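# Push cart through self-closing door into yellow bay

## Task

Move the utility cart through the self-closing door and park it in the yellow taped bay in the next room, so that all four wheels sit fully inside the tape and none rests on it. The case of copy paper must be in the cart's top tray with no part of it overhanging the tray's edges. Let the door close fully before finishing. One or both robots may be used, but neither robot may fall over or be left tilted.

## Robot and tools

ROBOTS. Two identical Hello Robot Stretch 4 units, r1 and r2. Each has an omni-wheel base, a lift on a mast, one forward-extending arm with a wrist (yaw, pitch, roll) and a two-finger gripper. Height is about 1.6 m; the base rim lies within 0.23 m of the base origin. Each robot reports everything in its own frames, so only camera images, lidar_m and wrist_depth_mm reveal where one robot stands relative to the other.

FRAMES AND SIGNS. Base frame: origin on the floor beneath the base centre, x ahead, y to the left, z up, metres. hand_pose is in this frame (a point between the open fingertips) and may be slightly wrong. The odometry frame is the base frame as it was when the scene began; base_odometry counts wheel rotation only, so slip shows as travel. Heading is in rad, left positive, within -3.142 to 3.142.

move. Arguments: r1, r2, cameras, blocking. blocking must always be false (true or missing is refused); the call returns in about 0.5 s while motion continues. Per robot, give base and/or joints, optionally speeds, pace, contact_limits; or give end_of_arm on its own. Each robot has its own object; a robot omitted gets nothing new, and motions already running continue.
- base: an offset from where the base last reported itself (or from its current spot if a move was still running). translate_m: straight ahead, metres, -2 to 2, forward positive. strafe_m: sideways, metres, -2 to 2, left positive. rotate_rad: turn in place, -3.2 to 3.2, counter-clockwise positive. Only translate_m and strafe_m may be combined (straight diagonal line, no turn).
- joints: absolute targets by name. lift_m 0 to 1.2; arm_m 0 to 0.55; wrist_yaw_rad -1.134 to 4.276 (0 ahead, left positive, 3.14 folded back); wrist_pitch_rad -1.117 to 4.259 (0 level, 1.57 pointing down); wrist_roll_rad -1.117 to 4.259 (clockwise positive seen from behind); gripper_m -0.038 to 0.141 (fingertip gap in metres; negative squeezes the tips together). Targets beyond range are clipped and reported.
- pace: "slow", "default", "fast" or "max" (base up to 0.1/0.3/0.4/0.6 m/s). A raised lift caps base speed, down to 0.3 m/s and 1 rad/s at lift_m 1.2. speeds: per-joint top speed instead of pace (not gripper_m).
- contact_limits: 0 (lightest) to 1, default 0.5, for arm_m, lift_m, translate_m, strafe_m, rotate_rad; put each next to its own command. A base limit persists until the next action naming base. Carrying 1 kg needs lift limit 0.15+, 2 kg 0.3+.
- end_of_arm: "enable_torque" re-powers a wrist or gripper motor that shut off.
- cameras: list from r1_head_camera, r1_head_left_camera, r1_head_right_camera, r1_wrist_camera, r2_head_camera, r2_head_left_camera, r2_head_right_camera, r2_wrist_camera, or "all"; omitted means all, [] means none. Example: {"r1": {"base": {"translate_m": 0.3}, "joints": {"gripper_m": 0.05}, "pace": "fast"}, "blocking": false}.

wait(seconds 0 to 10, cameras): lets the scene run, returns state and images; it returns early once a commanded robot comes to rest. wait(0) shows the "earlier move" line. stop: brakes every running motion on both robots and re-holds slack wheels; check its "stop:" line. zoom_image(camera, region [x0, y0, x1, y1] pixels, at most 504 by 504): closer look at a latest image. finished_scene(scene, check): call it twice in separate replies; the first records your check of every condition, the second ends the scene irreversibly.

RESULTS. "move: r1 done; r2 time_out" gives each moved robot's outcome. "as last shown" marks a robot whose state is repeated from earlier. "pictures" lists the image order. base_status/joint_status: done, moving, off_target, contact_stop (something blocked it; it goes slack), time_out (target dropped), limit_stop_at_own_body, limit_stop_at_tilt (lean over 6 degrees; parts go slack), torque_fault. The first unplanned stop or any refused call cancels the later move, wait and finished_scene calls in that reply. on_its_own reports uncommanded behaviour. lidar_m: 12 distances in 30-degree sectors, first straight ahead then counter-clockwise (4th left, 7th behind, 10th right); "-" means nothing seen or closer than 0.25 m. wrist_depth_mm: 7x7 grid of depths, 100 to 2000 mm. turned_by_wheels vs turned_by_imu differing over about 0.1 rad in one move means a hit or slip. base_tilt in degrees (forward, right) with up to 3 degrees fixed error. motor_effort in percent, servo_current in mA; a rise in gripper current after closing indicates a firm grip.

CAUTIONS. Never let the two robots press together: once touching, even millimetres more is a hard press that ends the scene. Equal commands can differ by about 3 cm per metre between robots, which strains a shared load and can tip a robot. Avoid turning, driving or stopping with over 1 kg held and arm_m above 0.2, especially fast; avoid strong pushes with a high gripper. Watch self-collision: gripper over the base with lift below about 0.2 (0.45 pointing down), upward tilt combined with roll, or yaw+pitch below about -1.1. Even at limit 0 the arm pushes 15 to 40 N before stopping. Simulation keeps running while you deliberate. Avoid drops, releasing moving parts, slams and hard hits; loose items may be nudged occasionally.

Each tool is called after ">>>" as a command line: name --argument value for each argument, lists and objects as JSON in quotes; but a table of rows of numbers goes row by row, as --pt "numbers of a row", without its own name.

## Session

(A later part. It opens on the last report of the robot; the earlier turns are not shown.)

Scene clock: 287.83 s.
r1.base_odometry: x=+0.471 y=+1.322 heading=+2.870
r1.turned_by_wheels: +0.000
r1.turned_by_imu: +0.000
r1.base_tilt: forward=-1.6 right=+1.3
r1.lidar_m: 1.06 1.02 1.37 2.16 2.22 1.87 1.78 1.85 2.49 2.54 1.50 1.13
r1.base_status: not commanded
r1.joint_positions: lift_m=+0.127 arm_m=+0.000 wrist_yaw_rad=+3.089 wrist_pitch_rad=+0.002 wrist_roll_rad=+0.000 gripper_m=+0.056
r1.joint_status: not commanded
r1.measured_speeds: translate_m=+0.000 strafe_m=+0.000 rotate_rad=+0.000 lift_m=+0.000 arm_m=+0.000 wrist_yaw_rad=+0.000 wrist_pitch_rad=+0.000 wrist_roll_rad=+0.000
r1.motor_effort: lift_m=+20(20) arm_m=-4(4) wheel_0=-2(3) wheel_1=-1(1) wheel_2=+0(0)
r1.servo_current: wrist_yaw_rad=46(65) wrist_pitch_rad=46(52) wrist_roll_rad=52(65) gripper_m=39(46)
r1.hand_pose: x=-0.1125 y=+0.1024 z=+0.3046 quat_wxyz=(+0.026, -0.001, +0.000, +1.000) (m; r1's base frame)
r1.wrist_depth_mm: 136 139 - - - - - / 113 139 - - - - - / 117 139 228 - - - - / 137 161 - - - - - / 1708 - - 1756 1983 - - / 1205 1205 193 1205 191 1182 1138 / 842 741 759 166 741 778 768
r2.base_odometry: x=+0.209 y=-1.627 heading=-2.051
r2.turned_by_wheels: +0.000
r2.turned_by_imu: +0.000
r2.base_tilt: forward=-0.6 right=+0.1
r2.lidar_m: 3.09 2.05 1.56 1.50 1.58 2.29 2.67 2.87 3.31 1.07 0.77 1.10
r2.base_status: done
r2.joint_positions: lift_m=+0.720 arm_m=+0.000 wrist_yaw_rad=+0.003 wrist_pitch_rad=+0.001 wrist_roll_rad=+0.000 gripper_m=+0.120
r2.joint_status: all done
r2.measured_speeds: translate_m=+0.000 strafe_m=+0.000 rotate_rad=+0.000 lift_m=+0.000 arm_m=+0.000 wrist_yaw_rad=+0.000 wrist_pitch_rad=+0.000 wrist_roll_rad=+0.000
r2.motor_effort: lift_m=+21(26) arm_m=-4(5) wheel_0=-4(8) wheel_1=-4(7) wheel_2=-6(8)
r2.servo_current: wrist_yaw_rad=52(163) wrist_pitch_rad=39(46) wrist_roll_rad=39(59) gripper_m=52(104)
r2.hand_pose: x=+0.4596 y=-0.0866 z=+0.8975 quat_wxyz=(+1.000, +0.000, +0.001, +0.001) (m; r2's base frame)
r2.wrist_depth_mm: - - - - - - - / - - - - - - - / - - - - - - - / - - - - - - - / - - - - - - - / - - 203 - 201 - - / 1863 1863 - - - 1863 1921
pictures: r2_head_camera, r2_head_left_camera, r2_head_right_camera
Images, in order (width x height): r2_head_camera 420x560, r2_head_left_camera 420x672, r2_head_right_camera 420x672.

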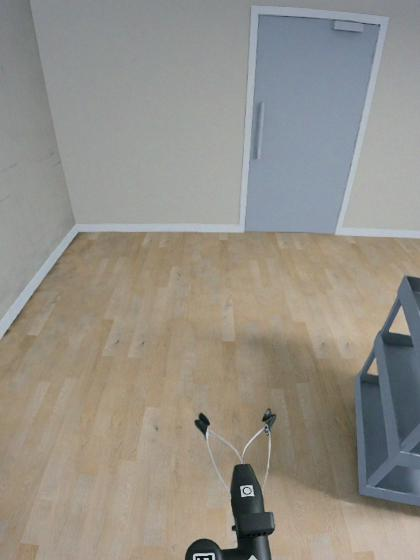

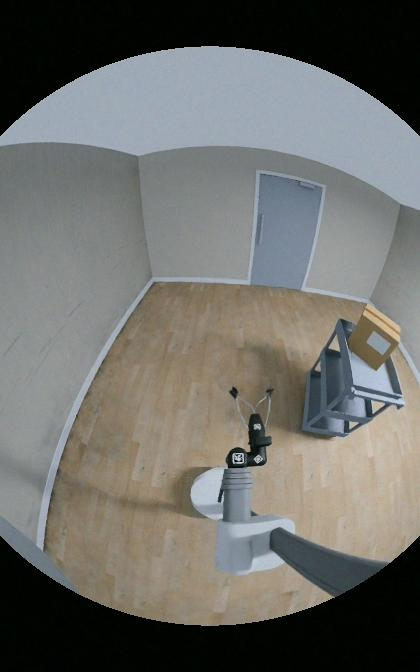

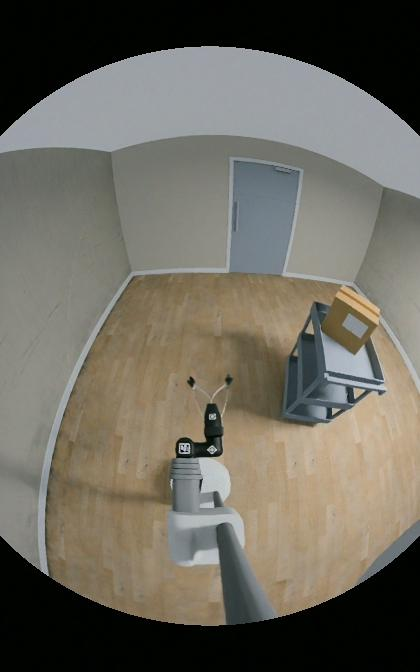

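>>> move --blocking false --r2 '{"base": {"translate_m": 1.73, "strafe_m": -0.5}, "joints": {"lift_m": 0.78}}' --cameras '[]'

>>> wait --seconds 9 --cameras '["r2_wrist_camera", "r2_head_camera"]'

Scene clock: 349.83 s.
move: r2 moving
r1.base_odometry: x=+0.471 y=+1.322 heading=+2.870
r1.turned_by_wheels: +0.000
r1.turned_by_imu: +0.000
r1.base_tilt: forward=-1.6 right=+1.3
r1.lidar_m: 1.06 1.03 1.36 2.16 2.20 1.90 1.79 1.86 2.52 2.54 1.49 1.12
r1.base_status: not commanded
r1.joint_positions: lift_m=+0.127 arm_m=+0.000 wrist_yaw_rad=+3.089 wrist_pitch_rad=+0.002 wrist_roll_rad=+0.000 gripper_m=+0.056
r1.joint_status: not commanded
r1.measured_speeds: translate_m=+0.000 strafe_m=+0.000 rotate_rad=+0.000 lift_m=+0.000 arm_m=+0.000 wrist_yaw_rad=+0.000 wrist_pitch_rad=+0.000 wrist_roll_rad=+0.000
r1.motor_effort: lift_m=+20(20) arm_m=-4(4) wheel_0=-3(3) wheel_1=-1(1) wheel_2=+0(0)
r1.servo_current: wrist_yaw_rad=39(65) wrist_pitch_rad=46(46) wrist_roll_rad=52(59) gripper_m=39(46)
r1.hand_pose: x=-0.1125 y=+0.1024 z=+0.3046 quat_wxyz=(+0.026, -0.001, +0.000, +1.000) (m; r1's base frame)
r1.wrist_depth_mm: 136 139 - - - - - / 113 139 - - - - - / 117 140 229 - - - - / 137 161 - - - - - / 1618 - - 1708 1921 - - / 1182 1182 193 1205 191 1160 1138 / 842 750 750 167 750 759 768
r2.base_odometry: x=+0.186 y=-1.650 heading=-2.051
r2.turned_by_wheels: +0.000
r2.turned_by_imu: +0.001
r2.base_tilt: forward=-0.7 right=+0.1
r2.lidar_m: 3.02 2.06 1.56 1.52 1.59 2.29 2.74 2.89 3.31 1.03 0.71 1.10
r2.base_status: translate_m moving; strafe_m moving
r2.joint_positions: lift_m=+0.757 arm_m=+0.000 wrist_yaw_rad=+0.003 wrist_pitch_rad=+0.001 wrist_roll_rad=+0.000 gripper_m=+0.120
r2.joint_status: lift_m moving
r2.measured_speeds: translate_m=+0.121 strafe_m=-0.035 rotate_rad=-0.004 lift_m=+0.124 arm_m=+0.000 wrist_yaw_rad=+0.000 wrist_pitch_rad=+0.000 wrist_roll_rad=+0.000
r2.motor_effort: lift_m=+21(27) arm_m=-4(4) wheel_0=+9(9) wheel_1=+7(7) wheel_2=-11(13)
r2.servo_current: wrist_yaw_rad=52(59) wrist_pitch_rad=39(46) wrist_roll_rad=52(52) gripper_m=59(59)
r2.hand_pose: x=+0.4596 y=-0.0866 z=+0.9345 quat_wxyz=(+1.000, +0.000, +0.001, +0.001) (m; r2's base frame)
r2.wrist_depth_mm: - - - - - - - / - - - - - - - / - - - - - - - / - - - - - - - / - - - - - - - / - - 202 - 202 - - / 1983 1983 - - - 1863 1921
pictures: none
No camera images: "cameras" was empty.

Scene clock: 356.77 s.
earlier move: r2 done
r1.base_odometry: x=+0.471 y=+1.322 heading=+2.870
r1.turned_by_wheels: +0.000
r1.turned_by_imu: +0.000
r1.base_tilt: forward=-1.6 right=+1.3
r1.lidar_m: 1.06 1.03 1.36 2.16 2.21 1.90 1.78 1.83 2.48 2.56 1.47 1.12
r1.base_status: not commanded
r1.joint_positions: lift_m=+0.127 arm_m=+0.000 wrist_yaw_rad=+3.089 wrist_pitch_rad=+0.002 wrist_roll_rad=+0.000 gripper_m=+0.056
r1.joint_status: not commanded
r1.measured_speeds: translate_m=+0.000 strafe_m=+0.000 rotate_rad=+0.000 lift_m=+0.000 arm_m=+0.000 wrist_yaw_rad=+0.000 wrist_pitch_rad=+0.000 wrist_roll_rad=+0.000
r1.motor_effort: lift_m=+20(20) arm_m=-4(4) wheel_0=-2(3) wheel_1=-1(1) wheel_2=+0(0)
r1.servo_current: wrist_yaw_rad=46(72) wrist_pitch_rad=39(52) wrist_roll_rad=46(72) gripper_m=39(52)
r1.hand_pose: x=-0.1125 y=+0.1024 z=+0.3046 quat_wxyz=(+0.026, -0.001, +0.000, +1.000) (m; r1's base frame)
r1.wrist_depth_mm: 136 138 - - - - - / 113 139 - - - - - / 118 140 229 - - - - / 137 161 - - - - - / 1708 - - 1708 1921 - - / 1182 1182 193 1205 191 1182 1138 / 831 759 741 167 741 778 768
r2.base_odometry: x=-1.034 y=-2.930 heading=-2.051
r2.turned_by_wheels: +0.000
r2.turned_by_imu: +0.003
r2.base_tilt: forward=-0.6 right=+0.1
r2.lidar_m: 1.29 1.46 1.94 1.90 2.01 2.89 1.02 0.77 2.91 2.84 1.84 1.40
r2.base_status: done
r2.joint_positions: lift_m=+0.780 arm_m=+0.000 wrist_yaw_rad=+0.003 wrist_pitch_rad=+0.001 wrist_roll_rad=+0.000 gripper_m=+0.120
r2.joint_status: all done
r2.measured_speeds: translate_m=+0.000 strafe_m=+0.000 rotate_rad=+0.000 lift_m=+0.000 arm_m=+0.000 wrist_yaw_rad=+0.000 wrist_pitch_rad=+0.000 wrist_roll_rad=+0.000
r2.motor_effort: lift_m=+20(27) arm_m=-4(4) wheel_0=+3(13) wheel_1=+4(7) wheel_2=-4(15)
r2.servo_current: wrist_yaw_rad=39(65) wrist_pitch_rad=39(46) wrist_roll_rad=52(65) gripper_m=46(65)
r2.hand_pose: x=+0.4596 y=-0.0866 z=+0.9576 quat_wxyz=(+1.000, +0.000, +0.001, +0.001) (m; r2's base frame)
r2.wrist_depth_mm: - - - - - - - / - - - - - - - / - - - - - - - / - - - 1138 - - - / - - - 1118 - - - / - 187 189 1118 186 - - / - - - - - - -
wait: 6.93 of 9 s (r2 has come to rest)
pictures: r2_head_camera, r2_wrist_camera
Images, in order (width x height): r2_head_camera 420x560, r2_wrist_camera 616x392.

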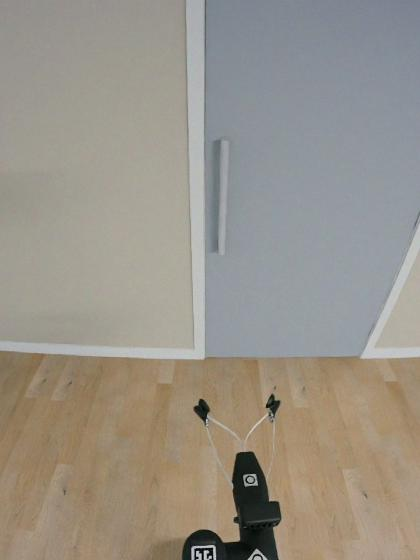

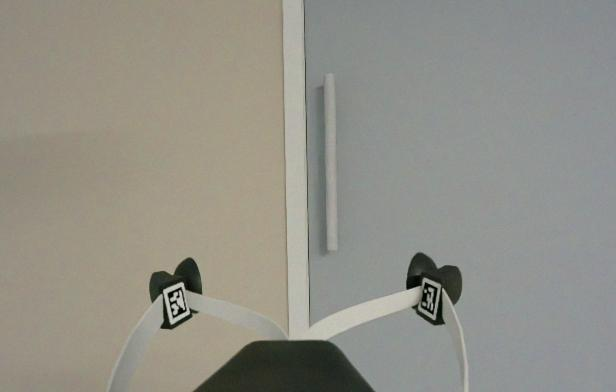

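>>> move --blocking false --r2 '{"base": {"rotate_rad": -0.055}, "joints": {"gripper_m": 0.13}}' --cameras '[]'

>>> wait --seconds 2 --cameras '[]'

>>> move --blocking false --r2 '{"base": {"translate_m": 0.45}}' --cameras '[]'

>>> wait --seconds 4 --cameras '["r2_wrist_camera", "r2_head_camera"]'

Scene clock: 438.87 s.
move: r2 moving
r1.base_odometry: x=+0.471 y=+1.322 heading=+2.870
r1.turned_by_wheels: +0.000
r1.turned_by_imu: +0.000
r1.base_tilt: forward=-1.6 right=+1.3
r1.lidar_m: 1.05 1.02 1.39 2.15 2.22 1.91 1.77 1.87 2.47 2.54 1.48 1.11
r1.base_status: not commanded
r1.joint_positions: lift_m=+0.127 arm_m=+0.000 wrist_yaw_rad=+3.089 wrist_pitch_rad=+0.002 wrist_roll_rad=+0.000 gripper_m=+0.056
r1.joint_status: not commanded
r1.measured_speeds: translate_m=+0.000 strafe_m=+0.000 rotate_rad=+0.000 lift_m=+0.000 arm_m=+0.000 wrist_yaw_rad=+0.000 wrist_pitch_rad=+0.000 wrist_roll_rad=+0.000
r1.motor_effort: lift_m=+20(20) arm_m=-4(4) wheel_0=-2(3) wheel_1=-1(1) wheel_2=+0(0)
r1.servo_current: wrist_yaw_rad=33(72) wrist_pitch_rad=46(46) wrist_roll_rad=59(59) gripper_m=39(46)
r1.hand_pose: x=-0.1125 y=+0.1024 z=+0.3046 quat_wxyz=(+0.026, -0.001, +0.000, +1.000) (m; r1's base frame)
r1.wrist_depth_mm: 136 138 - - - - - / 113 139 - - - - - / 117 140 229 - - - - / 137 161 - - - - - / 1618 - - 1661 1863 - - / 1205 1205 193 1205 191 1160 1138 / 854 750 750 166 750 778 768
r2.base_odometry: x=-1.034 y=-2.930 heading=-2.105
r2.turned_by_wheels: -0.054
r2.turned_by_imu: -0.052
r2.base_tilt: forward=-0.7 right=+0.1
r2.lidar_m: 1.29 1.42 1.98 1.89 1.99 2.76 1.13 0.76 1.10 2.84 1.94 1.40
r2.base_status: rotate_rad moving
r2.joint_positions: lift_m=+0.780 arm_m=+0.000 wrist_yaw_rad=+0.003 wrist_pitch_rad=+0.001 wrist_roll_rad=+0.000 gripper_m=+0.129
r2.joint_status: gripper_m moving
r2.measured_speeds: translate_m=+0.000 strafe_m=+0.000 rotate_rad=+0.000 lift_m=+0.000 arm_m=+0.000 wrist_yaw_rad=+0.000 wrist_pitch_rad=+0.000 wrist_roll_rad=+0.000
r2.motor_effort: lift_m=+20(21) arm_m=-4(4) wheel_0=+1(8) wheel_1=+2(8) wheel_2=+3(7)
r2.servo_current: wrist_yaw_rad=46(59) wrist_pitch_rad=39(46) wrist_roll_rad=52(59) gripper_m=39(104)
r2.hand_pose: x=+0.4595 y=-0.0867 z=+0.9576 quat_wxyz=(+1.000, +0.000, +0.001, +0.001) (m; r2's base frame)
r2.wrist_depth_mm: - - - - - - - / - - - - - - - / - - - - - - - / - - - - - - - / - - - 1118 - - - / - 187 193 164 189 - - / - - - - - - -
pictures: none
No camera images: "cameras" was empty.

Scene clock: 439.23 s.
earlier move: r2 done
r1.base_odometry: x=+0.471 y=+1.322 heading=+2.870
r1.turned_by_wheels: +0.000
r1.turned_by_imu: +0.000
r1.base_tilt: forward=-1.6 right=+1.3
r1.lidar_m: 1.05 1.02 1.37 2.15 2.23 1.89 1.78 1.83 2.49 2.54 1.48 1.13
r1.base_status: not commanded
r1.joint_positions: lift_m=+0.127 arm_m=+0.000 wrist_yaw_rad=+3.089 wrist_pitch_rad=+0.002 wrist_roll_rad=+0.000 gripper_m=+0.056
r1.joint_status: not commanded
r1.measured_speeds: translate_m=+0.000 strafe_m=+0.000 rotate_rad=+0.000 lift_m=+0.000 arm_m=+0.000 wrist_yaw_rad=+0.000 wrist_pitch_rad=+0.000 wrist_roll_rad=+0.000
r1.motor_effort: lift_m=+20(20) arm_m=-4(4) wheel_0=-2(3) wheel_1=-1(1) wheel_2=+0(0)
r1.servo_current: wrist_yaw_rad=59(72) wrist_pitch_rad=46(46) wrist_roll_rad=52(59) gripper_m=39(46)
r1.hand_pose: x=-0.1125 y=+0.1024 z=+0.3046 quat_wxyz=(+0.026, -0.001, +0.000, +1.000) (m; r1's base frame)
r1.wrist_depth_mm: 136 138 - - - - - / 113 139 - - - - - / 117 140 228 - - - - / 137 162 - - - - - / 1661 - - 1661 1921 - - / 1160 1205 194 1182 191 1160 1160 / 854 750 750 166 750 788 768
r2.base_odometry: x=-1.034 y=-2.930 heading=-2.105
r2.turned_by_wheels: +0.000
r2.turned_by_imu: +0.000
r2.base_tilt: forward=-0.7 right=+0.1
r2.lidar_m: 1.29 1.43 1.97 1.90 2.00 2.76 1.12 0.77 1.07 2.84 1.96 1.43
r2.base_status: done
r2.joint_positions: lift_m=+0.780 arm_m=+0.000 wrist_yaw_rad=+0.003 wrist_pitch_rad=+0.001 wrist_roll_rad=+0.000 gripper_m=+0.130
r2.joint_status: all done
r2.measured_speeds: translate_m=+0.000 strafe_m=+0.000 rotate_rad=+0.000 lift_m=+0.000 arm_m=+0.000 wrist_yaw_rad=+0.000 wrist_pitch_rad=+0.000 wrist_roll_rad=+0.000
r2.motor_effort: lift_m=+20(21) arm_m=-4(4) wheel_0=+1(8) wheel_1=+3(8) wheel_2=+4(7)
r2.servo_current: wrist_yaw_rad=39(59) wrist_pitch_rad=46(46) wrist_roll_rad=52(59) gripper_m=52(104)
r2.hand_pose: x=+0.4595 y=-0.0867 z=+0.9576 quat_wxyz=(+1.000, +0.000, +0.001, +0.001) (m; r2's base frame)
r2.wrist_depth_mm: - - - - - - - / - - - - - - - / - - - - - - - / - - - - - - - / - - - 1138 - - - / - 185 176 164 189 - - / - - - - - - -
wait: 0.37 of 2 s (r2 has come to rest)
pictures: none
No camera images: "cameras" was empty.

Scene clock: 439.73 s.
move: r2 moving
r1.base_odometry: x=+0.471 y=+1.322 heading=+2.870
r1.turned_by_wheels: +0.000
r1.turned_by_imu: +0.000
r1.base_tilt: forward=-1.6 right=+1.3
r1.lidar_m: 1.06 1.04 1.37 2.15 2.23 1.90 1.79 1.84 2.49 2.54 1.46 1.14
r1.base_status: not commanded
r1.joint_positions: lift_m=+0.127 arm_m=+0.000 wrist_yaw_rad=+3.089 wrist_pitch_rad=+0.002 wrist_roll_rad=+0.000 gripper_m=+0.056
r1.joint_status: not commanded
r1.measured_speeds: translate_m=+0.000 strafe_m=+0.000 rotate_rad=+0.000 lift_m=+0.000 arm_m=+0.000 wrist_yaw_rad=+0.000 wrist_pitch_rad=+0.000 wrist_roll_rad=+0.000
r1.motor_effort: lift_m=+20(20) arm_m=-4(4) wheel_0=-2(3) wheel_1=-1(1) wheel_2=+0(0)
r1.servo_current: wrist_yaw_rad=59(59) wrist_pitch_rad=39(46) wrist_roll_rad=46(65) gripper_m=39(46)
r1.hand_pose: x=-0.1125 y=+0.1024 z=+0.3046 quat_wxyz=(+0.026, -0.001, +0.000, +1.000) (m; r1's base frame)
r1.wrist_depth_mm: 136 139 - - - - - / 113 139 - - - - - / 117 139 229 - - - - / 137 161 - - - - - / 1708 - - 1661 1921 - - / 1182 1205 193 1182 190 1160 1138 / 854 750 759 167 750 768 778
r2.base_odometry: x=-1.050 y=-2.957 heading=-2.105
r2.turned_by_wheels: +0.000
r2.turned_by_imu: +0.000
r2.base_tilt: forward=-0.7 right=+0.1
r2.lidar_m: 1.26 1.40 1.93 1.90 1.98 2.76 1.13 0.80 1.14 2.83 1.90 1.38
r2.base_status: translate_m moving
r2.joint_positions: lift_m=+0.780 arm_m=+0.000 wrist_yaw_rad=+0.003 wrist_pitch_rad=+0.001 wrist_roll_rad=+0.000 gripper_m=+0.130
r2.joint_status: not commanded
r2.measured_speeds: translate_m=+0.122 strafe_m=-0.001 rotate_rad=+0.001 lift_m=+0.000 arm_m=+0.000 wrist_yaw_rad=+0.000 wrist_pitch_rad=+0.000 wrist_roll_rad=+0.000
r2.motor_effort: lift_m=+20(20) arm_m=-4(4) wheel_0=+7(9) wheel_1=+6(8) wheel_2=-12(13)
r2.servo_current: wrist_yaw_rad=52(52) wrist_pitch_rad=33(46) wrist_roll_rad=52(52) gripper_m=46(59)
r2.hand_pose: x=+0.4595 y=-0.0867 z=+0.9576 quat_wxyz=(+1.000, +0.000, +0.001, +0.001) (m; r2's base frame)
r2.wrist_depth_mm: - - - - - - - / - - - - - - - / - - - - - - - / - - - - - - - / - - - - - - - / - 185 176 155 189 - - / - - - - - - -
pictures: none
No camera images: "cameras" was empty.

Scene clock: 442.23 s.
earlier move: r2 done
r1.base_odometry: x=+0.471 y=+1.322 heading=+2.870
r1.turned_by_wheels: +0.000
r1.turned_by_imu: +0.000
r1.base_tilt: forward=-1.6 right=+1.2
r1.lidar_m: 1.05 1.03 1.35 2.17 2.23 1.88 1.77 1.84 2.51 2.54 1.47 1.14
r1.base_status: not commanded
r1.joint_positions: lift_m=+0.127 arm_m=+0.000 wrist_yaw_rad=+3.089 wrist_pitch_rad=+0.002 wrist_roll_rad=+0.000 gripper_m=+0.056
r1.joint_status: not commanded
r1.measured_speeds: translate_m=+0.000 strafe_m=+0.000 rotate_rad=+0.000 lift_m=+0.000 arm_m=+0.000 wrist_yaw_rad=+0.000 wrist_pitch_rad=+0.000 wrist_roll_rad=+0.000
r1.motor_effort: lift_m=+20(20) arm_m=-4(4) wheel_0=-2(3) wheel_1=-1(1) wheel_2=+0(0)
r1.servo_current: wrist_yaw_rad=52(59) wrist_pitch_rad=39(52) wrist_roll_rad=33(72) gripper_m=39(46)
r1.hand_pose: x=-0.1125 y=+0.1024 z=+0.3046 quat_wxyz=(+0.026, -0.001, +0.000, +1.000) (m; r1's base frame)
r1.wrist_depth_mm: 136 138 - - - - - / 113 139 - - - - - / 117 140 227 - - - - / 137 161 - - - - - / 1708 - - 1708 - - - / 1182 1205 193 1205 191 1160 1138 / 854 750 750 167 750 768 768
r2.base_odometry: x=-1.263 y=-3.317 heading=-2.105
r2.turned_by_wheels: +0.000
r2.turned_by_imu: +0.001
r2.base_tilt: forward=-0.7 right=+0.1
r2.lidar_m: 0.83 0.96 1.32 1.87 1.99 2.74 1.36 1.19 2.97 2.82 1.34 0.93
r2.base_status: done
r2.joint_positions: lift_m=+0.780 arm_m=+0.000 wrist_yaw_rad=+0.003 wrist_pitch_rad=+0.001 wrist_roll_rad=+0.000 gripper_m=+0.130
r2.joint_status: not commanded
r2.measured_speeds: translate_m=+0.000 strafe_m=+0.000 rotate_rad=+0.000 lift_m=+0.000 arm_m=+0.000 wrist_yaw_rad=+0.000 wrist_pitch_rad=+0.000 wrist_roll_rad=+0.000
r2.motor_effort: lift_m=+20(21) arm_m=-4(5) wheel_0=+3(11) wheel_1=+2(10) wheel_2=-3(14)
r2.servo_current: wrist_yaw_rad=46(59) wrist_pitch_rad=46(46) wrist_roll_rad=52(65) gripper_m=52(59)
r2.hand_pose: x=+0.4595 y=-0.0867 z=+0.9576 quat_wxyz=(+1.000, +0.000, +0.001, +0.001) (m; r2's base frame)
r2.wrist_depth_mm: - - - - - - - / - - - - - - - / - - - - - - - / - - 707 691 - - - / - - 683 691 - - - / - 185 200 158 189 - - / - - - - - - -
wait: 2.50 of 4 s (r2 has come to rest)
pictures: r2_head_camera, r2_wrist_camera
Images, in order (width x height): r2_head_camera 420x560, r2_wrist_camera 616x392.

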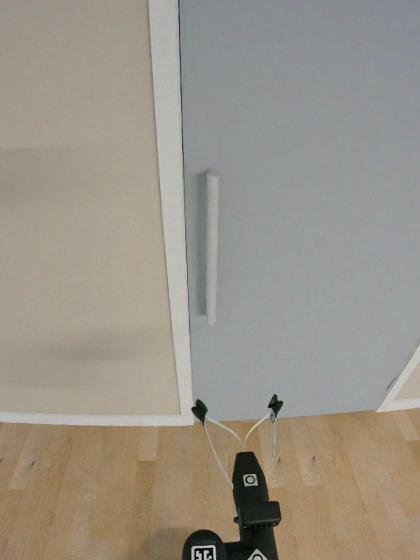

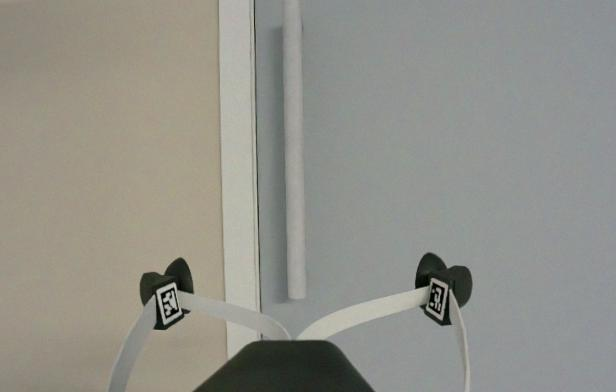

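>>> move --blocking false --r2 '{"base": {"translate_m": 0.15, "strafe_m": 0.075}, "joints": {"wrist_yaw_rad": -0.067, "lift_m": 0.73}}' --cameras '[]'

>>> wait --seconds 4 --cameras '["r2_wrist_camera"]'

Scene clock: 467.73 s.
move: r2 moving
r1.base_odometry: x=+0.471 y=+1.322 heading=+2.870
r1.turned_by_wheels: +0.000
r1.turned_by_imu: +0.000
r1.base_tilt: forward=-1.6 right=+1.3
r1.lidar_m: 1.04 1.01 1.35 2.16 2.23 1.90 1.77 1.85 2.51 2.55 1.46 1.12
r1.base_status: not commanded
r1.joint_positions: lift_m=+0.127 arm_m=+0.000 wrist_yaw_rad=+3.089 wrist_pitch_rad=+0.002 wrist_roll_rad=+0.000 gripper_m=+0.056
r1.joint_status: not commanded
r1.measured_speeds: translate_m=+0.000 strafe_m=+0.000 rotate_rad=+0.000 lift_m=+0.000 arm_m=+0.000 wrist_yaw_rad=+0.000 wrist_pitch_rad=+0.000 wrist_roll_rad=+0.000
r1.motor_effort: lift_m=+20(20) arm_m=-4(4) wheel_0=-2(3) wheel_1=-1(1) wheel_2=+0(0)
r1.servo_current: wrist_yaw_rad=46(65) wrist_pitch_rad=39(46) wrist_roll_rad=59(59) gripper_m=46(46)
r1.hand_pose: x=-0.1125 y=+0.1024 z=+0.3046 quat_wxyz=(+0.026, -0.001, +0.000, +1.000) (m; r1's base frame)
r1.wrist_depth_mm: 136 139 - - - - - / 113 139 - - - - - / 117 140 229 - - - - / 136 161 - - - - - / 1618 - - 1661 1921 - - / 1182 1205 193 1182 190 1160 1138 / 854 741 750 167 750 778 759
r2.base_odometry: x=-1.265 y=-3.352 heading=-2.105
r2.turned_by_wheels: +0.000
r2.turned_by_imu: +0.001
r2.base_tilt: forward=-0.7 right=+0.0
r2.lidar_m: 0.81 0.94 1.32 1.87 1.95 2.71 1.40 1.19 2.96 2.86 1.26 0.91
r2.base_status: translate_m moving; strafe_m moving
r2.joint_positions: lift_m=+0.745 arm_m=+0.000 wrist_yaw_rad=-0.064 wrist_pitch_rad=+0.001 wrist_roll_rad=+0.000 gripper_m=+0.130
r2.joint_status: lift_m moving; wrist_yaw_rad moving
r2.measured_speeds: translate_m=+0.121 strafe_m=+0.063 rotate_rad=-0.006 lift_m=-0.099 arm_m=+0.000 wrist_yaw_rad=-0.001 wrist_pitch_rad=+0.000 wrist_roll_rad=+0.000
r2.motor_effort: lift_m=+13(20) arm_m=-4(4) wheel_0=+2(7) wheel_1=+11(11) wheel_2=-11(12)
r2.servo_current: wrist_yaw_rad=20(91) wrist_pitch_rad=39(46) wrist_roll_rad=52(59) gripper_m=52(59)
r2.hand_pose: x=+0.4531 y=-0.1057 z=+0.9229 quat_wxyz=(+0.999, +0.000, +0.001, -0.032) (m; r2's base frame)
r2.wrist_depth_mm: - - - - - - - / - - - - - - - / - - - - - - - / - - 661 - - - - / - - 668 597 - - - / - 185 199 154 189 - - / - - - - - - -
pictures: none
No camera images: "cameras" was empty.

Scene clock: 469.07 s.
earlier move: r2 done
r1.base_odometry: x=+0.471 y=+1.322 heading=+2.870
r1.turned_by_wheels: +0.000
r1.turned_by_imu: +0.000
r1.base_tilt: forward=-1.6 right=+1.2
r1.lidar_m: 1.07 1.04 1.37 2.15 2.23 1.89 1.78 1.86 2.45 2.56 1.48 1.13
r1.base_status: not commanded
r1.joint_positions: lift_m=+0.127 arm_m=+0.000 wrist_yaw_rad=+3.089 wrist_pitch_rad=+0.002 wrist_roll_rad=+0.000 gripper_m=+0.056
r1.joint_status: not commanded
r1.measured_speeds: translate_m=+0.000 strafe_m=+0.000 rotate_rad=+0.000 lift_m=+0.000 arm_m=+0.000 wrist_yaw_rad=+0.000 wrist_pitch_rad=+0.000 wrist_roll_rad=+0.000
r1.motor_effort: lift_m=+20(20) arm_m=-4(4) wheel_0=-3(3) wheel_1=-1(1) wheel_2=+0(0)
r1.servo_current: wrist_yaw_rad=46(65) wrist_pitch_rad=46(46) wrist_roll_rad=52(65) gripper_m=39(46)
r1.hand_pose: x=-0.1125 y=+0.1024 z=+0.3046 quat_wxyz=(+0.026, -0.001, +0.000, +1.000) (m; r1's base frame)
r1.wrist_depth_mm: 136 139 - - - - - / 113 139 - - - - - / 118 140 228 - - - - / 137 161 - - - - - / 1661 - - 1618 1921 - - / 1205 1182 193 1182 190 1160 1118 / 842 750 759 167 741 778 788
r2.base_odometry: x=-1.274 y=-3.484 heading=-2.105
r2.turned_by_wheels: +0.000
r2.turned_by_imu: +0.000
r2.base_tilt: forward=-0.6 right=+0.0
r2.lidar_m: 0.69 0.81 1.12 1.82 1.91 2.63 1.59 1.36 3.03 2.93 1.07 0.80
r2.base_status: done
r2.joint_positions: lift_m=+0.730 arm_m=+0.000 wrist_yaw_rad=-0.064 wrist_pitch_rad=+0.001 wrist_roll_rad=+0.000 gripper_m=+0.130
r2.joint_status: all done
r2.measured_speeds: translate_m=+0.000 strafe_m=+0.000 rotate_rad=+0.000 lift_m=+0.000 arm_m=+0.000 wrist_yaw_rad=+0.000 wrist_pitch_rad=+0.000 wrist_roll_rad=+0.000
r2.motor_effort: lift_m=+14(20) arm_m=-4(4) wheel_0=+3(8) wheel_1=+3(12) wheel_2=-4(13)
r2.servo_current: wrist_yaw_rad=39(91) wrist_pitch_rad=46(46) wrist_roll_rad=59(59) gripper_m=46(59)
r2.hand_pose: x=+0.4531 y=-0.1057 z=+0.9081 quat_wxyz=(+0.999, +0.000, +0.001, -0.032) (m; r2's base frame)
r2.wrist_depth_mm: - - 525 459 - - - / - - 530 466 - - - / - - 525 466 - - - / - - 535 473 - - - / - - 535 473 - - - / - 185 202 155 189 - - / - - - - - - -
wait: 1.33 of 4 s (r2 has come to rest)
pictures: r2_wrist_camera
Images, in order (width x height): r2_wrist_camera 616x392.

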